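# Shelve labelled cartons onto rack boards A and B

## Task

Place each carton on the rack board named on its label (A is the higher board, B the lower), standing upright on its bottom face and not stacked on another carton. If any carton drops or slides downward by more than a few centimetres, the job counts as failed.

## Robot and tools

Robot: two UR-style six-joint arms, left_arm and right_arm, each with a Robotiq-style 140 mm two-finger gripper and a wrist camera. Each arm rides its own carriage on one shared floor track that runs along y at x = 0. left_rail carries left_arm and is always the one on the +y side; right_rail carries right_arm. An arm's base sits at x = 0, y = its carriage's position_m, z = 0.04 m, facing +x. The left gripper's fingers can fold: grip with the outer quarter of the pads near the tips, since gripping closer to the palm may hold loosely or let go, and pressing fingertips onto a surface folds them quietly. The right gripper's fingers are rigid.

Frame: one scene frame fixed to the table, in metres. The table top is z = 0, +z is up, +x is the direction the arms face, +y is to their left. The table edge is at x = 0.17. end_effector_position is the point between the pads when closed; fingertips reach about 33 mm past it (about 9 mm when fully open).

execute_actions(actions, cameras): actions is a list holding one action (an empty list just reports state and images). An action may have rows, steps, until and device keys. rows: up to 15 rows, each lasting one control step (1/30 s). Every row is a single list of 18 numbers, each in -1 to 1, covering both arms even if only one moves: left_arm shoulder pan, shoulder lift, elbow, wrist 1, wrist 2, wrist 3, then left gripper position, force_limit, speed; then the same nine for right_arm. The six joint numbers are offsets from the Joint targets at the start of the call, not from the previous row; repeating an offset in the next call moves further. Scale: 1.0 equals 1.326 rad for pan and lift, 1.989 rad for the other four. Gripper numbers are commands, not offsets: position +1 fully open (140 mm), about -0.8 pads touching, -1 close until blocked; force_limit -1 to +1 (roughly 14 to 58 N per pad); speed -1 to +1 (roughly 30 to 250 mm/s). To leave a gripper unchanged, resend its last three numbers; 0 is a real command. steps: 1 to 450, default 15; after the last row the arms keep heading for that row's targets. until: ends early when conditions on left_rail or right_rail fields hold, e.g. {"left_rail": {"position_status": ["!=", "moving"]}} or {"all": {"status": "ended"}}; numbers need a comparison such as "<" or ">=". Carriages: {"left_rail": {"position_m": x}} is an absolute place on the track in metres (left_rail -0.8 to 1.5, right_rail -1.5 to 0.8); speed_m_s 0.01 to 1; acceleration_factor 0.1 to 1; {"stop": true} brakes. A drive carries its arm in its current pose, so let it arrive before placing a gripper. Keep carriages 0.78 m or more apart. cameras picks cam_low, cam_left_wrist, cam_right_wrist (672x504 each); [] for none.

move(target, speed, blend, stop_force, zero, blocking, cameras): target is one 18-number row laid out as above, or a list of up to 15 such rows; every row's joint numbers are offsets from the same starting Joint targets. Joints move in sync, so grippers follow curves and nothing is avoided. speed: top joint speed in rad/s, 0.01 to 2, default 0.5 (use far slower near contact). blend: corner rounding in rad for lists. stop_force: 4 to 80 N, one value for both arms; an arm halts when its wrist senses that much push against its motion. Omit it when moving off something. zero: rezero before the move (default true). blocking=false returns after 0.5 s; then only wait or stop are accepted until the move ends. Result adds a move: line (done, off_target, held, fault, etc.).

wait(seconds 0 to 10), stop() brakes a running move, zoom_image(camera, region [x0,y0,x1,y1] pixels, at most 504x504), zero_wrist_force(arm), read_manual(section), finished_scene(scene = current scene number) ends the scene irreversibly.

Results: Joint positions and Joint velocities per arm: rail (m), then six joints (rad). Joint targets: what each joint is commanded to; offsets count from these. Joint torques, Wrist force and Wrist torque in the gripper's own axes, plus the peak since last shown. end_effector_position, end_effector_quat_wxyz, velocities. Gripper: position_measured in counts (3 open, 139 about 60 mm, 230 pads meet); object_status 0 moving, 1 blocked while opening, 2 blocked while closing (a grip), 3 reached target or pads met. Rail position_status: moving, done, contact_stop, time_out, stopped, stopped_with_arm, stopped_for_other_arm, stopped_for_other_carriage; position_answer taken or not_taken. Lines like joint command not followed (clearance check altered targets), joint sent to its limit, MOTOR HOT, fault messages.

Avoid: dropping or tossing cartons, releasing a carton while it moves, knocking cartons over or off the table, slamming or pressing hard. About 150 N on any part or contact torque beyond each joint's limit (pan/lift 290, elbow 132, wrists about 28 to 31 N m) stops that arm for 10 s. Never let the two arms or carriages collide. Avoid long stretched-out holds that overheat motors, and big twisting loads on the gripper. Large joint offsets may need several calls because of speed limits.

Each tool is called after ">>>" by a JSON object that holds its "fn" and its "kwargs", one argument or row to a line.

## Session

>>> {"fn": "execute_actions", "kwargs": {
  "actions": []
}}

Scene clock: 0.00 s.
left_arm: end_effector_position=(+0.3563, +0.7786, +0.5790) position_measured=3 object_status=3 end_effector_quat_wxyz=(+0.000, +0.000, +1.000, +0.000) | right_arm: end_effector_position=(+0.3563, -0.6214, +0.5790) position_measured=3 object_status=3 end_effector_quat_wxyz=(+0.000, +0.000, +1.000, +0.000)
Joint positions: left_arm=[0.7 -0.281 -2.157 1.821 -1.235 -1.571 -0.28] | right_arm=[-0.7 -0.28 -2.157 1.821 -1.235 -1.571 -0.28]
Joint velocities: within noise
Joint torques (N m): no reading
Wrist force (N): no reading
Wrist torque (N m): no reading
Wrist force, peak (N): no reading
Joint targets: left_arm=[0.700 -0.280 -2.157 1.821 -1.235 -1.571 -0.280] | right_arm=[-0.700 -0.281 -2.157 1.821 -1.235 -1.571 -0.280]
Tool commands: left_gripper/position=+1.0 left_gripper/force_limit=+1.0 left_gripper/speed=+1.0 right_gripper/position=+1.0 right_gripper/force_limit=+1.0 right_gripper/speed=+1.0
left_rail: position_m=0.700 position_status=done
right_rail: position_m=-0.700 position_status=done

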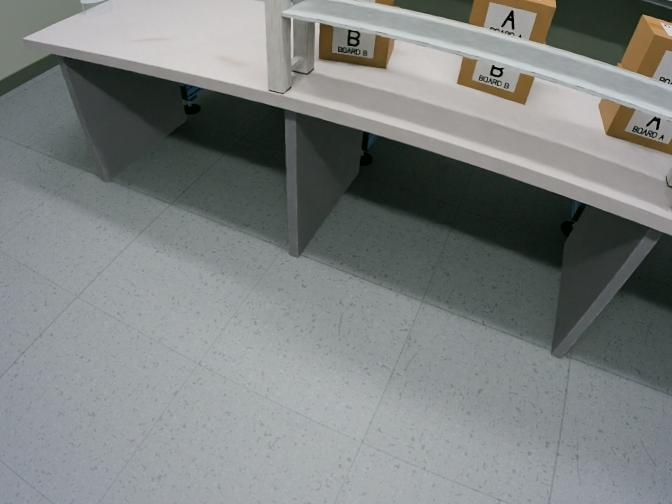

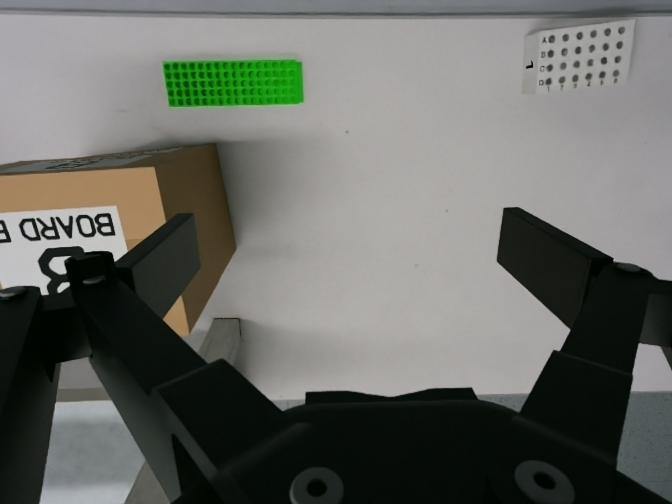

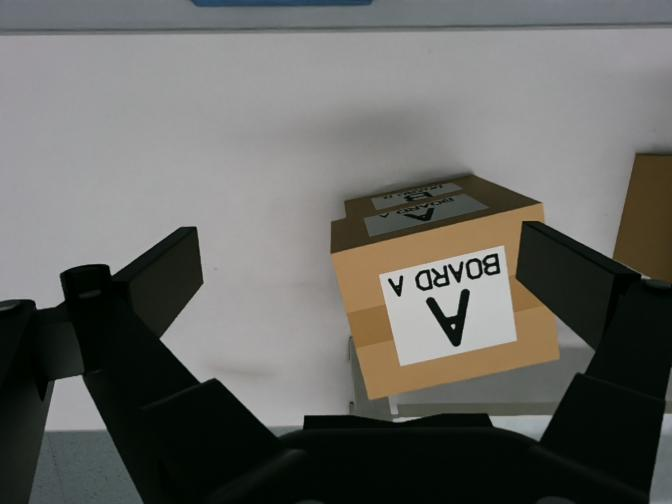

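>>> {"fn": "zoom_image", "kwargs": {
  "camera": "cam_low",
  "region": [300, 0, 672, 160]
}}

>>> {"fn": "move", "kwargs": {
  "target": [0,-0.2496,0,-0.1398,0,0,-1,-0.5,0,0,-0.2496,0,-0.1398,0,0,-0.03,-0.5,0],
  "speed": 0.6,
  "cameras": []
}}

>>> {"fn": "execute_actions", "kwargs": {
  "actions": [
    {"left_rail":{"position_m":1.1,"speed_m_s":0.6,"acceleration_factor":0.6},"right_rail":{"position_m":-0.22,"speed_m_s":0.6,"acceleration_factor":0.6},"steps":150,"until":{"all":{"status":"ended"}}}
  ]
}}

Scaled by 1.355.

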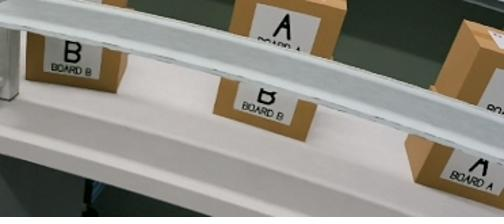

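Scene clock: 19.27 s.
left_arm: end_effector_position=(+0.2942, +0.7965, +0.7360) position_measured=233 object_status=0 end_effector_quat_wxyz=(+0.288, +0.000, +0.954, -0.083) | right_arm: end_effector_position=(+0.2942, -0.6035, +0.7360) position_measured=132 object_status=3 end_effector_quat_wxyz=(+0.288, +0.000, +0.954, -0.083)
Joint positions: left_arm=[0.7 -0.281 -2.488 1.821 -1.513 -1.571 -0.28] | right_arm=[-0.7 -0.281 -2.488 1.821 -1.513 -1.571 -0.281]
Joint velocities: within noise
Joint torques (N m): left_arm=[-1.3 13.58 -42.01 -9.69 -0.14 -0.34] | right_arm=[-2.12 19.7 -35.5 -10.9 0.34 0.32]
Wrist force (N): left_arm=[-0.2 0.5 0.2] | right_arm=[0.6 0.1 0.8]
Wrist torque (N m): left_arm=[0.12 0.15 -0.09] | right_arm=[-0.09 -0.04 -0.27]
Wrist force, peak (N): left_arm=[1.9 0.6 -3.2] | right_arm=[2.1 0.4 -2.5]
Joint targets: left_arm=[0.700 -0.280 -2.488 1.821 -1.513 -1.571 -0.280] | right_arm=[-0.700 -0.281 -2.488 1.821 -1.513 -1.571 -0.280]
left_rail: position_m=0.700 position_status=done
right_rail: position_m=-0.700 position_status=done
move: done
No camera images: "cameras" was empty.

Scene clock: 21.73 s.
left_arm: end_effector_position=(+0.2941, +1.1965, +0.7361) position_measured=233 object_status=3 end_effector_quat_wxyz=(+0.288, +0.000, +0.954, -0.083) | right_arm: end_effector_position=(+0.2941, -0.1236, +0.7361) position_measured=132 object_status=3 end_effector_quat_wxyz=(+0.288, +0.000, +0.954, -0.083) end_effector_velocity=(+0.000, +0.001, +0.000) end_effector_angular_velocity=(+0.000, +0.000, +0.001)
Joint positions: left_arm=[1.1 -0.281 -2.488 1.821 -1.513 -1.571 -0.28] | right_arm=[-0.22 -0.281 -2.488 1.821 -1.513 -1.571 -0.28]
Joint velocities: left_arm=[within noise] | right_arm=[0.001 0.001 0 0 0 0 -0.001]
Joint torques (N m): left_arm=[-1.97 21.32 -41.42 -9.05 -0.13 -0.25] | right_arm=[-2.5 28.57 -34.05 -10.06 0.33 0.13]
Wrist force (N): left_arm=[-0.4 0.6 0.3] | right_arm=[0.3 -0.1 1.1]
Wrist torque (N m): left_arm=[0.15 0.19 -0.09] | right_arm=[-0.14 0.01 -0.27]
Wrist force, peak (N): left_arm=[-0.3 1.5 0.3] | right_arm=[0.4 -1.4 1.3]
Joint targets: left_arm=[1.100 -0.280 -2.488 1.821 -1.513 -1.571 -0.280] | right_arm=[-0.220 -0.281 -2.488 1.821 -1.513 -1.571 -0.280]
Tool commands: left_gripper/position=-1.0 left_gripper/force_limit=-0.5 left_gripper/speed=+0.0 right_gripper/position=-0.03 right_gripper/force_limit=-0.5 right_gripper/speed=+0.0
left_rail: position_m=1.100 speed_m_s=0.60 position_status=done
right_rail: position_m=-0.220 speed_m_s=0.60 position_status=done
camera_calibration:
cam_left_wrist: T_world_to_cam=[[0.039597, 0.989031, -0.142303, -1.08126], [0.598567, 0.090556, 0.795938, -0.874144], [0.800094, -0.116694, -0.588415, 0.520188], [0, 0, 0, 1]] pos_world=[0.149849, 1.20926, 0.847985]
cam_right_wrist: T_world_to_cam=[[0.0594201, 0.988996, -0.135485, 0.21145], [0.621162, 0.069614, 0.780584, -0.746934], [0.781427, -0.13054, -0.61019, 0.379258], [0, 0, 0, 1]] pos_world=[0.15504, -0.107617, 0.843113]

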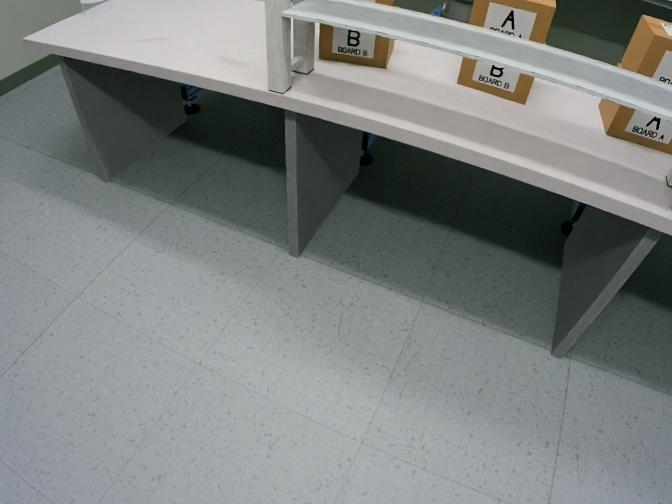

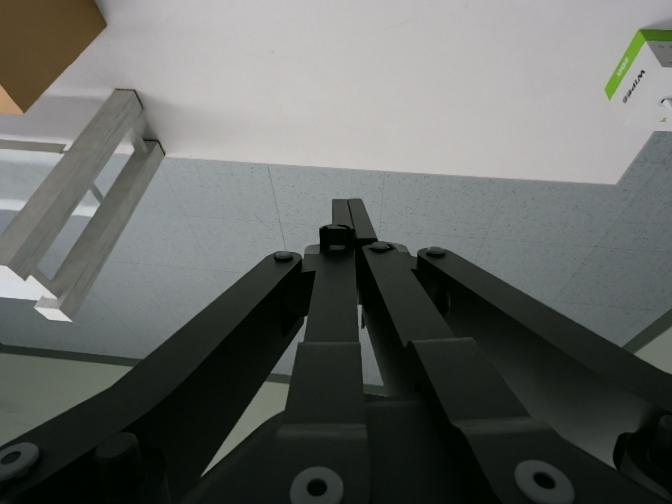

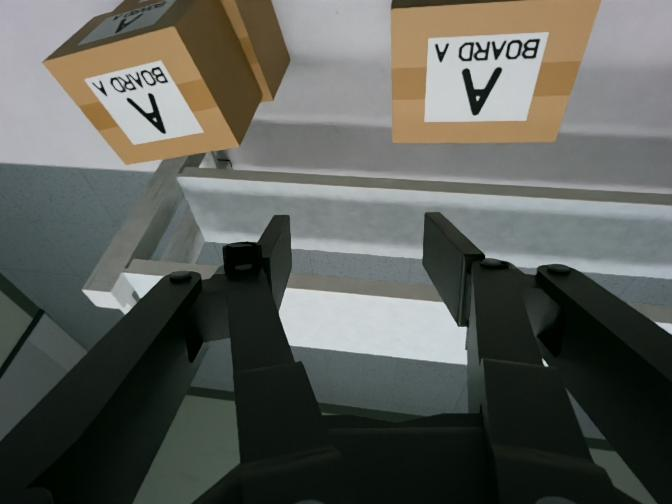

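>>> {"fn": "move", "kwargs": {
  "target": [-0.7,0,0,1,0.875,-0.649,-1,-0.5,0,0.6,0,0,1,0.9,0.93,-0.03,-0.5,0],
  "speed": 1.0,
  "cameras": []
}}

>>> {"fn": "move", "kwargs": {
  "target": [-0.408,0.4094,0.2153,-0.3917,0,0,-1,-0.5,0,0.1822,0.4094,0.2153,-0.3917,0.8845,0,-0.03,-0.5,0],
  "speed": 0.9,
  "cameras": ["cam_right_wrist","cam_left_wrist"]
}}

>>> {"fn": "execute_actions", "kwargs": {
  "actions": [
    {"left_rail":{"position_m":0.655},"right_rail":{"position_m":-0.665},"steps":150,"until":{"all":{"status":"ended"}}}
  ]
}}

Scene clock: 52.67 s.
left_arm: end_effector_position=(+0.4916, +1.2416, +0.8401) position_measured=233 object_status=3 end_effector_quat_wxyz=(+0.506, +0.389, +0.577, +0.510) | right_arm: end_effector_position=(-0.1988, +0.2496, +0.8433) position_measured=132 object_status=3 end_effector_quat_wxyz=(+0.720, -0.672, -0.168, +0.040)
Joint positions: left_arm=[1.1 -1.208 -2.488 1.821 0.475 0.169 -1.571] | right_arm=[-0.22 0.515 -2.488 1.821 0.475 0.219 1.569]
Joint velocities: within noise
Joint torques (N m): left_arm=[-17.01 50.25 -34.53 1.89 3.01 -2.57] | right_arm=[11.23 39.15 -27.52 1.65 4.56 2.86]
Wrist force (N): left_arm=[0.1 0.2 0.6] | right_arm=[0.4 1.1 0.4]
Wrist torque (N m): left_arm=[0.12 0.13 -0.36] | right_arm=[-0.37 -0.28 -0.37]
Wrist force, peak (N): left_arm=[0.3 -2.9 -0.6] | right_arm=[0.0 -4.6 0.7]
Joint targets: left_arm=[1.100 -1.209 -2.488 1.821 0.476 0.169 -1.571] | right_arm=[-0.220 0.515 -2.488 1.821 0.476 0.219 1.569]
left_rail: position_m=1.100 speed_m_s=0.60 position_status=done
right_rail: position_m=-0.220 speed_m_s=0.60 position_status=done
move: done
No camera images: "cameras" was empty.

Scene clock: 55.37 s.
left_arm: end_effector_position=(+0.4345, +0.6368, +0.5000) position_measured=233 object_status=3 end_effector_quat_wxyz=(+0.579, +0.579, +0.406, +0.406) | right_arm: end_effector_position=(+0.4341, +0.2438, +0.4998) position_measured=132 object_status=3 end_effector_quat_wxyz=(+0.579, -0.580, +0.405, -0.406)
Joint positions: left_arm=[1.1 -1.749 -1.945 2.249 -0.303 0.169 -1.571] | right_arm=[-0.22 0.756 -1.945 2.249 -0.303 1.978 1.569]
Joint velocities: within noise
Joint torques (N m): left_arm=[-16.73 6.52 -37.14 -2.71 -0.22 -2.41] | right_arm=[10.37 -0.21 -34.66 -7.02 3.23 2.55]
Wrist force (N): left_arm=[0.2 -0.4 0.3] | right_arm=[0.3 1.5 1.5]
Wrist torque (N m): left_arm=[-0.03 0.04 -0.31] | right_arm=[-0.35 -0.23 -0.37]
Wrist force, peak (N): left_arm=[-2.0 -2.4 -0.2] | right_arm=[0.9 3.6 1.4]
Joint targets: left_arm=[1.100 -1.749 -1.945 2.249 -0.303 0.169 -1.571] | right_arm=[-0.220 0.757 -1.945 2.249 -0.303 1.978 1.569]
left_rail: position_m=1.100 speed_m_s=0.60 position_status=done
right_rail: position_m=-0.220 speed_m_s=0.60 position_status=done
move: done
camera_calibration:
cam_left_wrist: T_world_to_cam=[[-0.0178042, 0.0037954, 0.999834, -0.485612], [-0.63868, -0.769426, -0.00845228, 0.76785], [0.769267, -0.638725, 0.016123, 0.247223], [0, 0, 0, 1]] pos_world=[0.291584, 0.750554, 0.488036]
cam_right_wrist: T_world_to_cam=[[-0.0196502, 0.0143755, -0.999704, 0.511687], [-0.616537, 0.786977, 0.0234352, 0.0658192], [0.787081, 0.616814, -0.00660122, -0.312687], [0, 0, 0, 1]] pos_world=[0.296744, 0.133716, 0.507929]
Images, in order (width x height): cam_left_wrist 672x504, cam_right_wrist 672x504.

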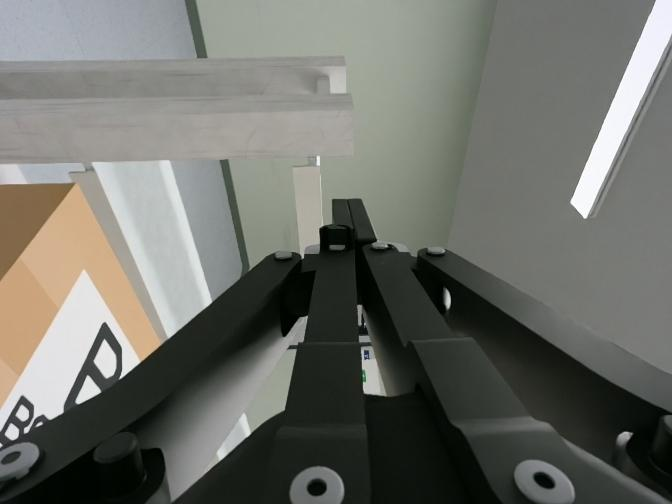

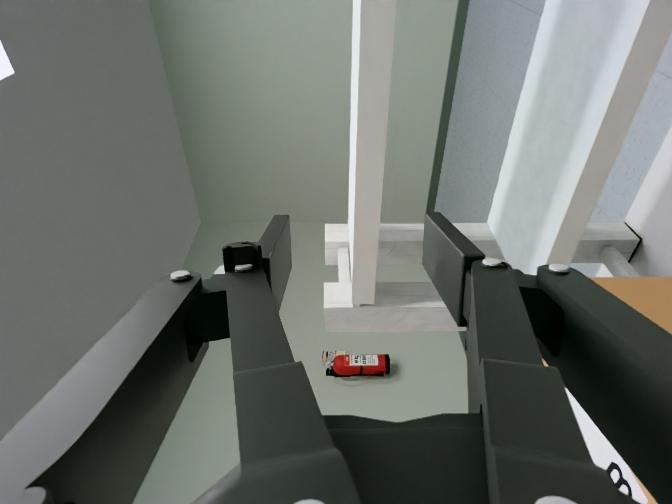

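Scene clock: 57.73 s.
left_arm: end_effector_position=(+0.4344, +0.1918, +0.4999) position_measured=233 object_status=3 end_effector_quat_wxyz=(+0.579, +0.579, +0.406, +0.406) end_effector_velocity=(+0.001, +0.000, -0.001) end_effector_angular_velocity=(+0.002, +0.000, +0.003) | right_arm: end_effector_position=(+0.4341, -0.2012, +0.4997) position_measured=132 object_status=3 end_effector_quat_wxyz=(+0.579, -0.580, +0.405, -0.406) end_effector_velocity=(+0.000, -0.001, +0.000) end_effector_angular_velocity=(+0.000, -0.001, -0.001)
Joint positions: left_arm=[0.655 -1.749 -1.945 2.249 -0.303 0.169 -1.571] | right_arm=[-0.665 0.757 -1.945 2.249 -0.303 1.978 1.569]
Joint velocities: left_arm=[-0.001 0.002 0.002 0.001 0 0 -0.001] | right_arm=[-0.001 -0.001 -0.001 0 0 0.001 -0.001]
Joint torques (N m): left_arm=[-3.9 -17.83 -51.04 -1.11 -1.81 -2.39] | right_arm=[6.07 -9.05 -36.92 -4.57 1.94 2.47]
Wrist force (N): left_arm=[0.0 -0.3 -0.1] | right_arm=[0.1 1.3 1.3]
Wrist torque (N m): left_arm=[-0.02 0.09 -0.32] | right_arm=[-0.39 -0.20 -0.37]
Wrist force, peak (N): left_arm=[1.4 -0.5 -0.3] | right_arm=[-1.1 1.4 1.7]
Joint targets: left_arm=[0.655 -1.749 -1.945 2.249 -0.303 0.169 -1.571] | right_arm=[-0.665 0.757 -1.945 2.249 -0.303 1.978 1.569]
Tool commands: left_gripper/position=-1.0 left_gripper/force_limit=-0.5 left_gripper/speed=+0.0 right_gripper/position=-0.03 right_gripper/force_limit=-0.5 right_gripper/speed=+0.0
left_rail: position_m=0.655 speed_m_s=0.60 position_status=done
right_rail: position_m=-0.665 speed_m_s=0.60 position_status=done
camera_calibration:
cam_left_wrist: T_world_to_cam=[[-0.0178213, 0.00370032, 0.999834, -0.483818], [-0.638732, -0.769382, -0.00853749, 0.425498], [0.769223, -0.638779, 0.0160749, -0.0369136], [0, 0, 0, 1]] pos_world=[0.291552, 0.305581, 0.487964]
cam_right_wrist: T_world_to_cam=[[-0.0196836, 0.0143446, -0.999703, 0.518023], [-0.61641, 0.787076, 0.0234305, 0.415996], [0.787179, 0.616689, -0.00665032, -0.0382697], [0, 0, 0, 1]] pos_world=[0.296746, -0.311251, 0.507868]

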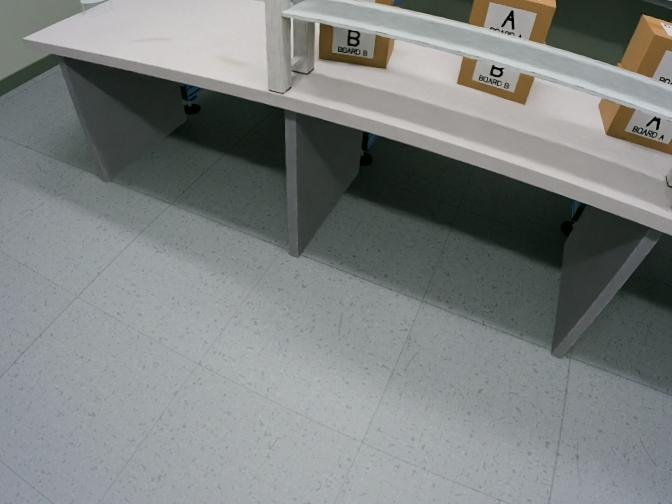

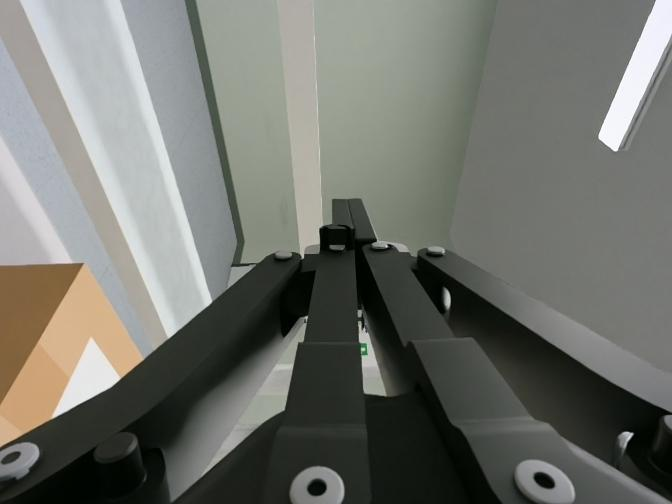

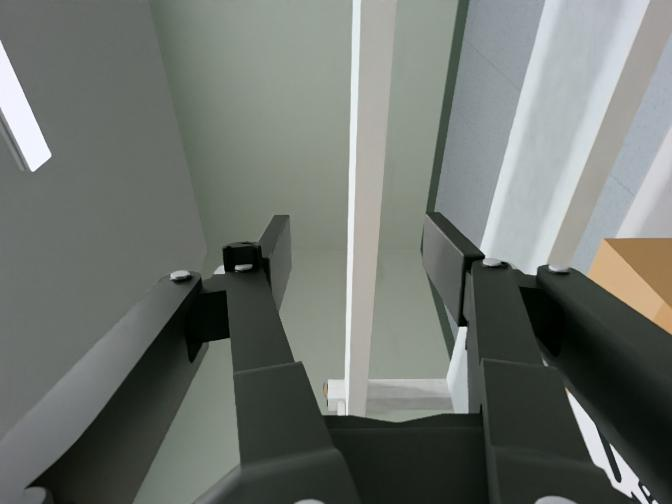

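>>> {"fn": "execute_actions", "kwargs": {
  "actions": [
    {"left_rail":{"position_m":0.696},"right_rail":{"position_m":-0.714},"steps":90,"until":{"all":{"status":"ended"}}}
  ],
  "cameras": []
}}

>>> {"fn": "move", "kwargs": {
  "target": [0.0101,0.3255,0.0923,-0.3098,0.0077,0,-1,-0.5,0,0.0633,0.3326,0.0871,-0.3094,0.0426,0,-0.03,-0.5,0],
  "speed": 0.4,
  "cameras": ["cam_right_wrist","cam_left_wrist"]
}}

Scene clock: 73.00 s.
left_arm: end_effector_position=(+0.4344, +0.2327, +0.5000) position_measured=233 object_status=3 end_effector_quat_wxyz=(+0.579, +0.579, +0.406, +0.406) end_effector_velocity=(+0.000, +0.001, +0.000) end_effector_angular_velocity=(+0.001, +0.000, -0.001) | right_arm: end_effector_position=(+0.4341, -0.2502, +0.4997) position_measured=132 object_status=3 end_effector_quat_wxyz=(+0.579, -0.580, +0.405, -0.406) end_effector_velocity=(+0.000, -0.001, +0.001) end_effector_angular_velocity=(+0.001, +0.000, -0.001)
Joint positions: left_arm=[0.696 -1.749 -1.945 2.249 -0.303 0.169 -1.571] | right_arm=[-0.714 0.757 -1.945 2.249 -0.303 1.978 1.569]
Joint velocities: left_arm=[0.001 0 0 0.001 0 0 0] | right_arm=[-0.001 0 -0.001 0 0.001 0 0.001]
Joint torques (N m): left_arm=[11.54 -23.91 -53.49 1 -1.87 -2.59] | right_arm=[-6.96 -22.23 -42.57 -0.53 -2.32 2.34]
Wrist force (N): left_arm=[-0.2 -0.1 0.4] | right_arm=[0.2 1.3 1.2]
Wrist torque (N m): left_arm=[0.04 0.13 -0.31] | right_arm=[-0.40 -0.21 -0.37]
Wrist force, peak (N): left_arm=[-1.8 -0.4 0.3] | right_arm=[-1.0 1.5 1.3]
Joint targets: left_arm=[0.696 -1.749 -1.945 2.249 -0.303 0.169 -1.571] | right_arm=[-0.714 0.757 -1.945 2.249 -0.303 1.978 1.569]
Tool commands: left_gripper/position=-1.0 left_gripper/force_limit=-0.5 left_gripper/speed=+0.0 right_gripper/position=-0.03 right_gripper/force_limit=-0.5 right_gripper/speed=+0.0
left_rail: position_m=0.696 speed_m_s=0.60 position_status=done
right_rail: position_m=-0.714 speed_m_s=0.60 position_status=done
No camera images: "cameras" was empty.

Scene clock: 75.13 s.
left_arm: end_effector_position=(+0.4289, +0.1740, +0.2582) position_measured=233 object_status=3 end_effector_quat_wxyz=(+0.580, +0.579, +0.406, +0.405) | right_arm: end_effector_position=(+0.4492, -0.1925, +0.2582) position_measured=132 object_status=3 end_effector_quat_wxyz=(+0.579, -0.579, +0.405, -0.406)
Joint positions: left_arm=[0.696 -1.736 -1.514 2.433 -0.919 0.185 -1.571] | right_arm=[-0.714 0.84 -1.504 2.422 -0.918 2.063 1.569]
Joint velocities: within noise
Joint torques (N m): left_arm=[13.91 -13.64 -20.18 -3.09 2.72 -2.03] | right_arm=[10.2 -22.94 -19.05 -6.94 3.35 2.11]
Wrist force (N): left_arm=[0.1 -0.4 0.4] | right_arm=[0.1 1.0 1.2]
Wrist torque (N m): left_arm=[-0.05 0.08 -0.30] | right_arm=[-0.47 -0.15 -0.27]
Wrist force, peak (N): left_arm=[0.0 -2.3 -0.1] | right_arm=[-0.2 2.5 1.4]
Joint targets: left_arm=[0.696 -1.736 -1.513 2.433 -0.919 0.185 -1.571] | right_arm=[-0.714 0.840 -1.504 2.422 -0.919 2.063 1.569]
left_rail: position_m=0.696 speed_m_s=0.60 position_status=done
right_rail: position_m=-0.714 speed_m_s=0.60 position_status=done
move: done
camera_calibration:
cam_left_wrist: T_world_to_cam=[[-0.0176249, 0.00479064, 0.999833, -0.242405], [-0.640195, -0.768175, -0.00760456, 0.406407], [0.768011, -0.640222, 0.0166059, -0.0394945], [0, 0, 0, 1]] pos_world=[0.286239, 0.288068, 0.246111]
cam_right_wrist: T_world_to_cam=[[-0.0188501, 0.0151763, -0.999707, 0.276535], [-0.615806, 0.787545, 0.0235669, 0.423936], [0.787672, 0.61607, -0.0054996, -0.0577162], [0, 0, 0, 1]] pos_world=[0.311737, -0.302508, 0.266145]
Images, in order (width x height): cam_left_wrist 672x504, cam_right_wrist 672x504.

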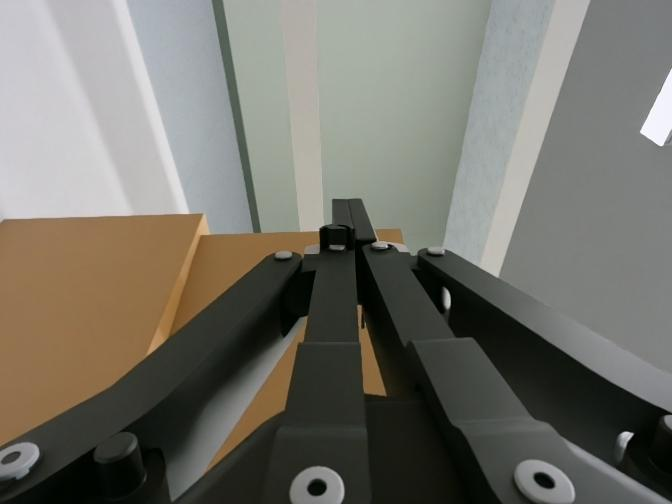

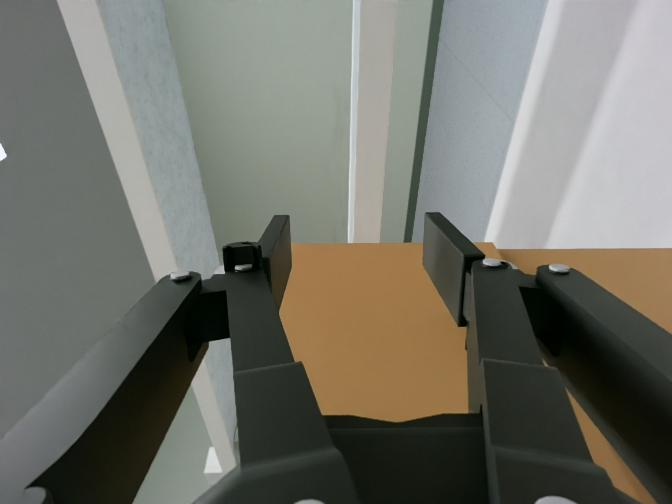

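>>> {"fn": "execute_actions", "kwargs": {
  "actions": [
    {"left_rail":{"position_m":0.659,"speed_m_s":0.03,"acceleration_factor":0.2},"right_rail":{"position_m":-0.667,"speed_m_s":0.03,"acceleration_factor":0.2},"steps":120,"until":{"all":{"status":"ended"}}}
  ],
  "cameras": ["cam_right_wrist","cam_left_wrist"]
}}

Scene clock: 84.47 s.
left_arm: end_effector_position=(+0.4289, +0.1370, +0.2581) position_measured=233 object_status=3 end_effector_quat_wxyz=(+0.580, +0.579, +0.405, +0.405) | right_arm: end_effector_position=(+0.4492, -0.1455, +0.2581) position_measured=132 object_status=3 end_effector_quat_wxyz=(+0.579, -0.579, +0.405, -0.406)
Joint positions: left_arm=[0.659 -1.736 -1.513 2.433 -0.919 0.185 -1.571] | right_arm=[-0.667 0.84 -1.504 2.422 -0.919 2.063 1.569]
Joint velocities: within noise
Joint torques (N m): left_arm=[9.81 -15.83 -26.34 -0.74 1.81 -2.15] | right_arm=[8.48 -24.57 -27.36 -4.74 2.52 2.2]
Wrist force (N): left_arm=[-0.2 -0.3 0.2] | right_arm=[1.5 1.0 -0.7]
Wrist torque (N m): left_arm=[-0.02 0.15 -0.29] | right_arm=[-0.42 -0.16 -0.24]
Wrist force, peak (N): left_arm=[-0.5 -0.6 0.2] | right_arm=[2.0 1.7 -0.8]
Joint targets: left_arm=[0.659 -1.736 -1.513 2.433 -0.919 0.185 -1.571] | right_arm=[-0.667 0.840 -1.504 2.422 -0.919 2.063 1.569]
Tool commands: left_gripper/position=-1.0 left_gripper/force_limit=-0.5 left_gripper/speed=+0.0 right_gripper/position=-0.03 right_gripper/force_limit=-0.5 right_gripper/speed=+0.0
left_rail: position_m=0.659 speed_m_s=0.03 position_status=done
right_rail: position_m=-0.667 speed_m_s=0.03 position_status=done
camera_calibration:
cam_left_wrist: T_world_to_cam=[[-0.0176305, 0.00475677, 0.999833, -0.24214], [-0.640195, -0.768174, -0.0076342, 0.377995], [0.76801, -0.640223, 0.0165886, -0.0631775], [0, 0, 0, 1]] pos_world=[0.286242, 0.25107, 0.246034]
cam_right_wrist: T_world_to_cam=[[-0.0188713, 0.0151525, -0.999707, 0.275741], [-0.6158, 0.78755, 0.0235612, 0.386903], [0.787677, 0.616064, -0.00553121, -0.0866636], [0, 0, 0, 1]] pos_world=[0.311721, -0.255494, 0.266065]
Images, in order (width x height): cam_left_wrist 672x504, cam_right_wrist 672x504.

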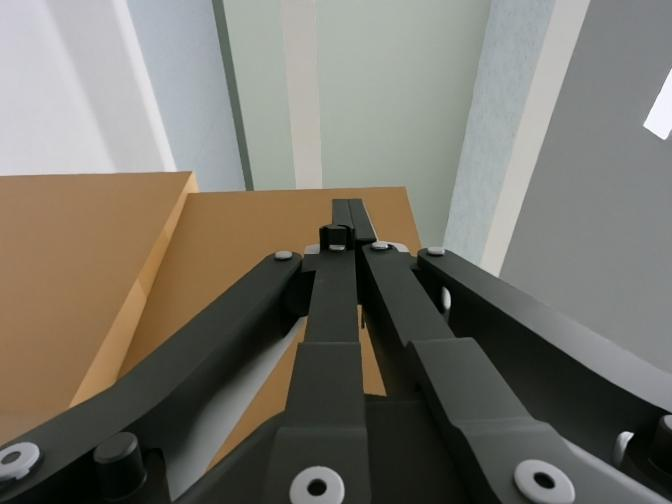

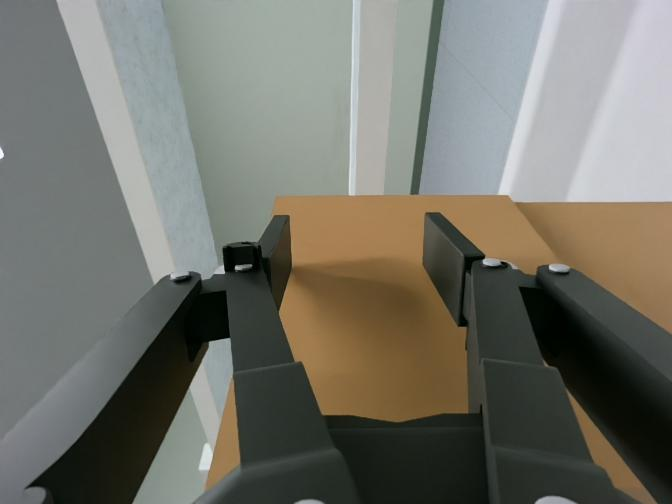

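>>> {"fn": "execute_actions", "kwargs": {
  "actions": [
    {"left_rail":{"position_m":0.654},"right_rail":{"position_m":-0.663},"steps":60,"until":{"all":{"status":"ended"}}}
  ],
  "cameras": []
}}

Scene clock: 88.13 s.
left_arm: end_effector_position=(+0.4289, +0.1320, +0.2581) position_measured=233 object_status=3 end_effector_quat_wxyz=(+0.580, +0.579, +0.405, +0.405) | right_arm: end_effector_position=(+0.4492, -0.1415, +0.2581) position_measured=132 object_status=3 end_effector_quat_wxyz=(+0.579, -0.579, +0.405, -0.406)
Joint positions: left_arm=[0.654 -1.736 -1.513 2.433 -0.919 0.185 -1.571] | right_arm=[-0.663 0.84 -1.504 2.422 -0.919 2.063 1.569]
Joint velocities: within noise
Joint torques (N m): left_arm=[8.29 -20.01 -32.26 0.62 0.58 -2.19] | right_arm=[7.4 -24.45 -33.17 -3.48 -1.37 2.28]
Wrist force (N): left_arm=[0.0 -0.4 0.2] | right_arm=[5.3 1.4 -0.2]
Wrist torque (N m): left_arm=[-0.03 0.10 -0.30] | right_arm=[-0.38 0.02 -0.09]
Wrist force, peak (N): left_arm=[0.3 -0.7 0.0] | right_arm=[6.4 1.0 -0.4]
Joint targets: left_arm=[0.654 -1.736 -1.513 2.433 -0.919 0.185 -1.571] | right_arm=[-0.663 0.840 -1.504 2.422 -0.919 2.063 1.569]
Tool commands: left_gripper/position=-1.0 left_gripper/force_limit=-0.5 left_gripper/speed=+0.0 right_gripper/position=-0.03 right_gripper/force_limit=-0.5 right_gripper/speed=+0.0
left_rail: position_m=0.654 speed_m_s=0.03 position_status=done
right_rail: position_m=-0.663 speed_m_s=0.03 position_status=done
No camera images: "cameras" was empty.

>>> {"fn": "execute_actions", "kwargs": {
  "actions": [
    {"left_rail":{"position_m":0.646},"steps":60,"until":{"all":{"status":"ended"}}}
  ],
  "cameras": []
}}

Scene clock: 94.00 s.
left_arm: end_effector_position=(+0.4289, +0.1241, +0.2581) position_measured=233 object_status=3 end_effector_quat_wxyz=(+0.580, +0.579, +0.405, +0.405) | right_arm: end_effector_position=(+0.4492, -0.1415, +0.2581) position_measured=132 object_status=3 end_effector_quat_wxyz=(+0.579, -0.579, +0.405, -0.406)
Joint positions: left_arm=[0.646 -1.736 -1.513 2.433 -0.919 0.185 -1.571] | right_arm=[-0.663 0.84 -1.504 2.422 -0.919 2.063 1.569]
Joint velocities: within noise
Joint torques (N m): left_arm=[8.07 -26.47 -37.42 0.92 0.68 -2.11] | right_arm=[6.28 -26.72 -35.88 -1.93 -4.86 2.22]
Wrist force (N): left_arm=[-0.2 -0.5 0.2] | right_arm=[5.7 0.5 -0.1]
Wrist torque (N m): left_arm=[-0.07 0.15 -0.29] | right_arm=[-0.40 -0.04 -0.08]
Wrist force, peak (N): left_arm=[-0.3 -0.8 0.0] | right_arm=[6.1 1.7 -0.5]
Joint targets: left_arm=[0.646 -1.736 -1.513 2.433 -0.919 0.185 -1.571] | right_arm=[-0.663 0.840 -1.504 2.422 -0.919 2.063 1.569]
Tool commands: left_gripper/position=-1.0 left_gripper/force_limit=-0.5 left_gripper/speed=+0.0 right_gripper/position=-0.03 right_gripper/force_limit=-0.5 right_gripper/speed=+0.0
left_rail: position_m=0.646 speed_m_s=0.03 position_status=done
right_rail: position_m=-0.663 speed_m_s=0.03 position_status=done
No camera images: "cameras" was empty.

>>> {"fn": "execute_actions", "kwargs": {
  "actions": [
    {"left_rail":{"position_m":0.639},"steps":60,"until":{"all":{"status":"ended"}}}
  ],
  "cameras": ["cam_left_wrist","cam_right_wrist"]
}}

Scene clock: 100.47 s.
left_arm: end_effector_position=(+0.4289, +0.1172, +0.2581) position_measured=233 object_status=3 end_effector_quat_wxyz=(+0.579, +0.579, +0.406, +0.405) | right_arm: end_effector_position=(+0.4492, -0.1415, +0.2581) position_measured=132 object_status=3 end_effector_quat_wxyz=(+0.579, -0.579, +0.405, -0.406)
Joint positions: left_arm=[0.639 -1.736 -1.513 2.433 -0.919 0.184 -1.571] | right_arm=[-0.663 0.84 -1.504 2.422 -0.919 2.063 1.569]
Joint velocities: within noise
Joint torques (N m): left_arm=[-2.65 -29.94 -39.18 -0.65 9.49 -1.62] | right_arm=[6.17 -26.31 -35.85 -0.48 -4.9 1.7]
Wrist force (N): left_arm=[30.4 7.0 -14.5] | right_arm=[23.9 -0.8 -6.3]
Wrist torque (N m): left_arm=[-0.24 1.13 -0.41] | right_arm=[-0.17 0.31 0.48]
Wrist force, peak (N): left_arm=[30.6 7.6 -14.1] | right_arm=[23.9 -0.8 -6.3]
Joint targets: left_arm=[0.639 -1.736 -1.513 2.433 -0.919 0.185 -1.571] | right_arm=[-0.663 0.840 -1.504 2.422 -0.919 2.063 1.569]
Tool commands: left_gripper/position=-1.0 left_gripper/force_limit=-0.5 left_gripper/speed=+0.0 right_gripper/position=-0.03 right_gripper/force_limit=-0.5 right_gripper/speed=+0.0
left_rail: position_m=0.639 speed_m_s=0.03 position_status=done
right_rail: position_m=-0.663 speed_m_s=0.03 position_status=done
camera_calibration:
cam_left_wrist: T_world_to_cam=[[-0.0176378, 0.00471508, 0.999833, -0.242037], [-0.640033, -0.768309, -0.00766739, 0.362699], [0.768145, -0.640061, 0.0165691, -0.076007], [0, 0, 0, 1]] pos_world=[0.286254, 0.231157, 0.246037]
cam_right_wrist: T_world_to_cam=[[-0.0188694, 0.0151625, -0.999707, 0.275684], [-0.615808, 0.787544, 0.0235679, 0.383721], [0.78767, 0.616072, -0.00552333, -0.0891529], [0, 0, 0, 1]] pos_world=[0.311724, -0.251453, 0.266068]
Images, in order (width x height): cam_left_wrist 672x504, cam_right_wrist 672x504.

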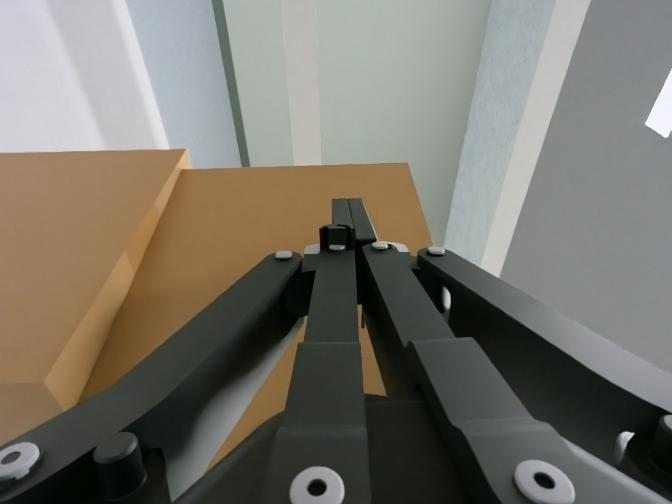

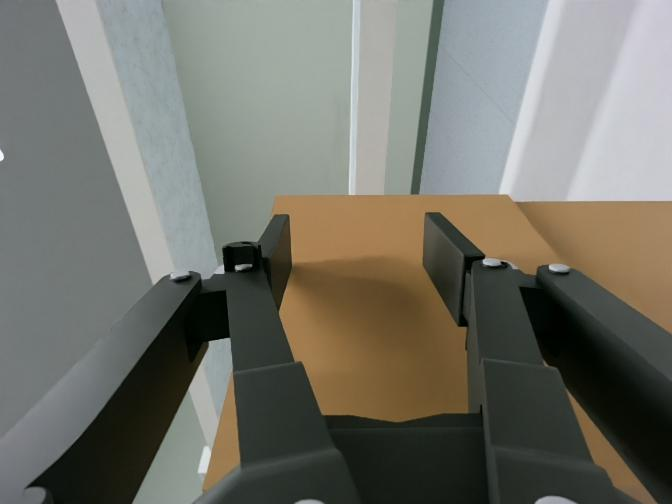

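>>> {"fn": "execute_actions", "kwargs": {
  "actions": [
    {"left_rail":{"position_m":0.6375},"steps":40,"until":{"all":{"status":"ended"}}}
  ],
  "cameras": []
}}

>>> {"fn": "move", "kwargs": {
  "target": [
    [0,-0.0538,-0.0146,0.0499,0,0,-1,-0.5,0,0,-0.0532,-0.0140,0.0498,0,0,-0.03,-0.5,0],
    [0.0390,-0.0957,-0.0374,0.1006,0.0254,0,-1,-0.5,0,-0.0136,-0.0981,-0.0347,0.1004,-0.0097,0,-0.03,-0.5,0],
    [0.0765,-0.1336,-0.0658,0.1544,0.0505,0,-1,-0.5,0,-0.0269,-0.1404,-0.0603,0.1543,-0.0185,0,-0.03,-0.5,0],
    [0.0765,-0.1722,-0.0914,0.2057,0.0505,0,-1,-0.5,0,-0.0269,-0.1790,-0.0859,0.2056,-0.0185,0,-0.03,-0.5,0],
    [0.0765,-0.2034,-0.1197,0.2547,0.0505,0,-1,-0.5,0,-0.0269,-0.2102,-0.1142,0.2547,-0.0185,0,-0.03,-0.5,0],
    [0.0765,-0.2272,-0.1503,0.3012,0.0505,0,-1,-0.5,0,-0.0269,-0.2340,-0.1448,0.3012,-0.0185,0,-0.03,-0.5,0],
    [0.0765,-0.2448,-0.1830,0.3457,0.0505,0,-1,-0.5,0,-0.0269,-0.2517,-0.1775,0.3456,-0.0185,0,-0.03,-0.5,0],
    [0.0765,-0.2563,-0.2179,0.3882,0.0505,0,-1,-0.5,0,-0.0269,-0.2631,-0.2124,0.3881,-0.0185,0,-0.03,-0.5,0],
    [0.0765,-0.2626,-0.2548,0.4294,0.0505,0,-1,-0.5,0,-0.0269,-0.2695,-0.2493,0.4293,-0.0185,0,-0.03,-0.5,0]
  ],
  "speed": [0.08,0.12,0.17,0.17,0.17,0.17,0.17,0.17,0.17],
  "blend": 0.012,
  "cameras": ["cam_right_wrist"]
}}

Scene clock: 141.33 s.
left_arm: end_effector_position=(+0.4289, +0.1156, +0.2581) position_measured=233 object_status=3 end_effector_quat_wxyz=(+0.579, +0.579, +0.405, +0.405) | right_arm: end_effector_position=(+0.4492, -0.1415, +0.2581) position_measured=132 object_status=3 end_effector_quat_wxyz=(+0.579, -0.579, +0.405, -0.406)
Joint positions: left_arm=[0.638 -1.736 -1.513 2.433 -0.919 0.185 -1.571] | right_arm=[-0.663 0.84 -1.504 2.422 -0.919 2.063 1.569]
Joint velocities: within noise
Joint torques (N m): left_arm=[-24.3 -34.72 -41.5 -5.04 17.16 -1.72] | right_arm=[3.96 -26.6 -35.65 -0.22 -4.87 -0.72]
Wrist force (N): left_arm=[40.9 11.3 -19.2] | right_arm=[33.1 -3.1 -8.3]
Wrist torque (N m): left_arm=[-0.38 1.58 -0.46] | right_arm=[-0.02 0.50 0.63]
Wrist force, peak (N): left_arm=[40.9 11.3 -19.2] | right_arm=[33.4 -2.5 -8.4]
Joint targets: left_arm=[0.638 -1.736 -1.513 2.433 -0.919 0.185 -1.571] | right_arm=[-0.663 0.840 -1.504 2.422 -0.919 2.063 1.569]
Tool commands: left_gripper/position=-1.0 left_gripper/force_limit=-0.5 left_gripper/speed=+0.0 right_gripper/position=-0.03 right_gripper/force_limit=-0.5 right_gripper/speed=+0.0
left_rail: position_m=0.638 speed_m_s=0.03 position_status=done
right_rail: position_m=-0.663 speed_m_s=0.03 position_status=done
No camera images: "cameras" was empty.

Scene clock: 147.73 s.
left_arm: end_effector_position=(+0.4687, +0.1159, +0.6511) position_measured=233 object_status=3 end_effector_quat_wxyz=(+0.580, +0.579, +0.406, +0.405) | right_arm: end_effector_position=(+0.4682, -0.1410, +0.6504) position_measured=132 object_status=3 end_effector_quat_wxyz=(+0.579, -0.580, +0.405, -0.406)
Joint positions: left_arm=[0.638 -1.635 -1.862 1.926 -0.066 0.285 -1.571] | right_arm=[-0.663 0.805 -1.861 1.927 -0.065 2.026 1.569]
Joint velocities: within noise
Joint torques (N m): left_arm=[-25.69 -29.34 -76.68 -2.11 8.7 -1.76] | right_arm=[20.66 -24.36 -60.43 -2.24 -7.65 -0.88]
Wrist force (N): left_arm=[40.5 -12.0 -12.9] | right_arm=[40.4 5.4 -13.2]
Wrist torque (N m): left_arm=[0.27 1.49 -0.16] | right_arm=[-0.16 0.68 0.47]
Wrist force, peak (N): left_arm=[47.9 -12.4 -14.9] | right_arm=[48.4 6.8 -16.0]
Joint targets: left_arm=[0.638 -1.635 -1.862 1.926 -0.065 0.285 -1.571] | right_arm=[-0.663 0.805 -1.861 1.927 -0.065 2.026 1.569]
left_rail: position_m=0.638 speed_m_s=0.03 position_status=done
right_rail: position_m=-0.663 speed_m_s=0.03 position_status=done
move: done
camera_calibration:
cam_right_wrist: T_world_to_cam=[[-0.0193542, 0.0146297, -0.999706, 0.668328], [-0.616714, 0.786838, 0.0234541, 0.386214], [0.786949, 0.616986, -0.00620626, -0.101294], [0, 0, 0, 1]] pos_world=[0.330832, -0.251168, 0.658444]
Images, in order (width x height): cam_right_wrist 672x504.

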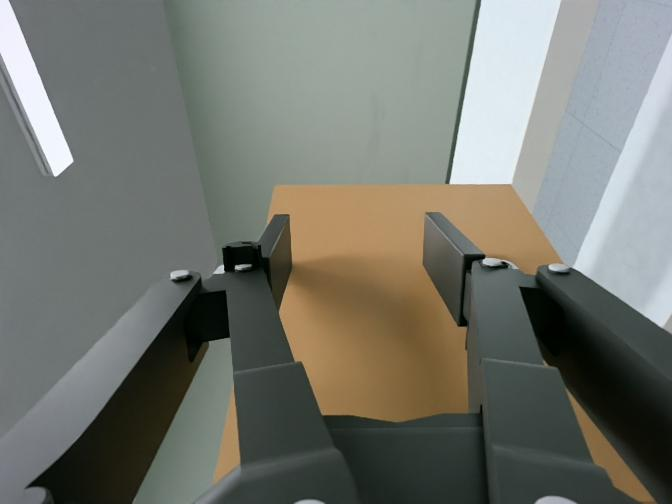

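>>> {"fn": "move", "kwargs": {
  "target": [
    [0.0719,0.0195,-0.0092,-0.0038,0.0479,0,-1,-0.5,0,-0.0504,0.0195,-0.0092,-0.0038,-0.0336,0,-0.03,-0.5,0],
    [0.1402,0.0438,-0.0211,-0.0081,0.0935,0,-1,-0.5,0,-0.0950,0.0438,-0.0211,-0.0081,-0.0634,0,-0.03,-0.5,0],
    [0.2048,0.0709,-0.0350,-0.0123,0.1365,0,-1,-0.5,0,-0.1347,0.0709,-0.0350,-0.0123,-0.0898,0,-0.03,-0.5,0],
    [0.2651,0.1007,-0.0511,-0.0161,0.1767,0,-1,-0.5,0,-0.1699,0.1007,-0.0511,-0.0161,-0.1133,0,-0.03,-0.5,0],
    [0.3212,0.1323,-0.0691,-0.0190,0.2141,0,-1,-0.5,0,-0.2013,0.1323,-0.0691,-0.0190,-0.1342,0,-0.03,-0.5,0],
    [0.3733,0.1657,-0.0892,-0.0213,0.2489,0,-1,-0.5,0,-0.2292,0.1657,-0.0892,-0.0213,-0.1528,0,-0.03,-0.5,0],
    [0.4210,0.2003,-0.1111,-0.0225,0.2806,0,-1,-0.5,0,-0.2539,0.2003,-0.1111,-0.0225,-0.1693,0,-0.03,-0.5,0],
    [0.4648,0.2363,-0.1350,-0.0225,0.3098,0,-1,-0.5,0,-0.2762,0.2363,-0.1350,-0.0225,-0.1841,0,-0.03,-0.5,0]
  ],
  "speed": 0.16,
  "blend": 0.012,
  "cameras": []
}}

>>> {"fn": "move", "kwargs": {
  "target": [0,0.0140,0.0519,-0.0613,0,0,-1,-0.5,0,0,0.0140,0.0519,-0.0613,0,0,-0.03,-0.5,0],
  "speed": 0.035,
  "stop_force": 8,
  "cameras": ["cam_right_wrist"]
}}

Scene clock: 165.43 s.
left_arm: end_effector_position=(+0.7736, +0.1169, +0.6514) position_measured=233 object_status=3 end_effector_quat_wxyz=(+0.580, +0.579, +0.406, +0.406) | right_arm: end_effector_position=(+0.7728, -0.1415, +0.6505) position_measured=132 object_status=3 end_effector_quat_wxyz=(+0.579, -0.580, +0.405, -0.406)
Joint positions: left_arm=[0.637 -1.019 -1.548 1.658 -0.11 0.901 -1.571] | right_arm=[-0.663 0.439 -1.548 1.658 -0.11 1.66 1.569]
Joint velocities: within noise
Joint torques (N m): left_arm=[-9.79 -30.01 -76.29 -11.54 16.15 -1.1] | right_arm=[5.92 -40.46 -60.1 -10.24 -16.14 -0.94]
Wrist force (N): left_arm=[27.8 -10.0 -8.9] | right_arm=[28.0 8.2 -8.9]
Wrist torque (N m): left_arm=[0.31 1.09 -0.18] | right_arm=[-0.12 0.36 0.03]
Wrist force, peak (N): left_arm=[40.7 -12.7 -13.1] | right_arm=[41.2 6.7 -13.6]
Joint targets: left_arm=[0.638 -1.018 -1.548 1.657 -0.110 0.901 -1.571] | right_arm=[-0.663 0.439 -1.548 1.658 -0.110 1.660 1.569]
left_rail: position_m=0.637 position_m_goal=0.638 speed_m_s=0.03 position_status=done
right_rail: position_m=-0.663 speed_m_s=0.03 position_status=done
move: done
No camera images: "cameras" was empty.

Scene clock: 170.03 s.
left_arm: end_effector_position=(+0.7738, +0.1169, +0.5904) position_measured=233 object_status=3 end_effector_quat_wxyz=(+0.580, +0.579, +0.406, +0.406) | right_arm: end_effector_position=(+0.7730, -0.1415, +0.5895) position_measured=132 object_status=3 end_effector_quat_wxyz=(+0.579, -0.580, +0.405, -0.406)
Joint positions: left_arm=[0.638 -1.018 -1.532 1.749 -0.218 0.901 -1.571] | right_arm=[-0.663 0.439 -1.532 1.749 -0.218 1.66 1.569]
Joint velocities: within noise
Joint torques (N m): left_arm=[-31.71 -67.18 -71.15 -2.46 15.21 -1.1] | right_arm=[26.05 -63.6 -53.94 -1.42 -15.67 -1.08]
Wrist force (N): left_arm=[28.4 -3.9 -10.5] | right_arm=[30.0 2.8 -8.8]
Wrist torque (N m): left_arm=[0.10 1.09 -0.26] | right_arm=[-0.52 0.28 0.18]
Wrist force, peak (N): left_arm=[34.9 -10.4 -11.3] | right_arm=[35.2 8.2 -11.5]
Joint targets: left_arm=[0.638 -1.018 -1.532 1.749 -0.218 0.901 -1.571] | right_arm=[-0.663 0.439 -1.532 1.749 -0.218 1.660 1.569]
left_rail: position_m=0.638 speed_m_s=0.03 position_status=done
right_rail: position_m=-0.663 speed_m_s=0.03 position_status=done
move: contact (left_arm, right_arm); left_arm: the wrist 1 is farthest, 0.013 rad from its target; right_arm: the wrist 1 is farthest, 0.014 rad from its target
camera_calibration:
cam_right_wrist: T_world_to_cam=[[-0.0192022, 0.014844, -0.999705, 0.613238], [-0.616648, 0.786888, 0.0235285, 0.57589], [0.787005, 0.616918, -0.00595645, -0.341459], [0, 0, 0, 1]] pos_world=[0.635627, -0.251612, 0.597474]
Images, in order (width x height): cam_right_wrist 672x504.

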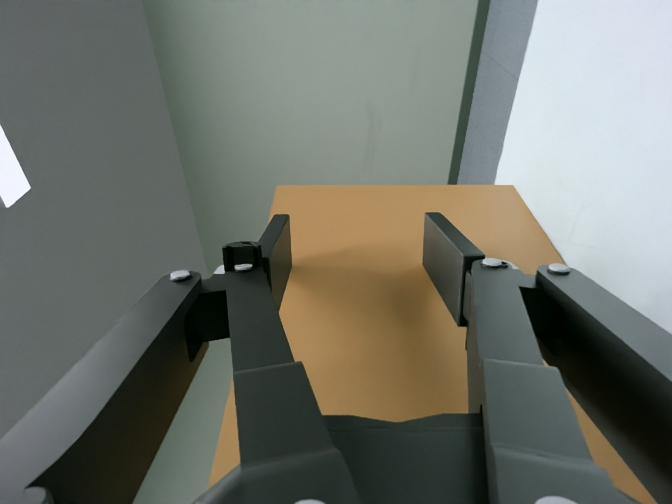

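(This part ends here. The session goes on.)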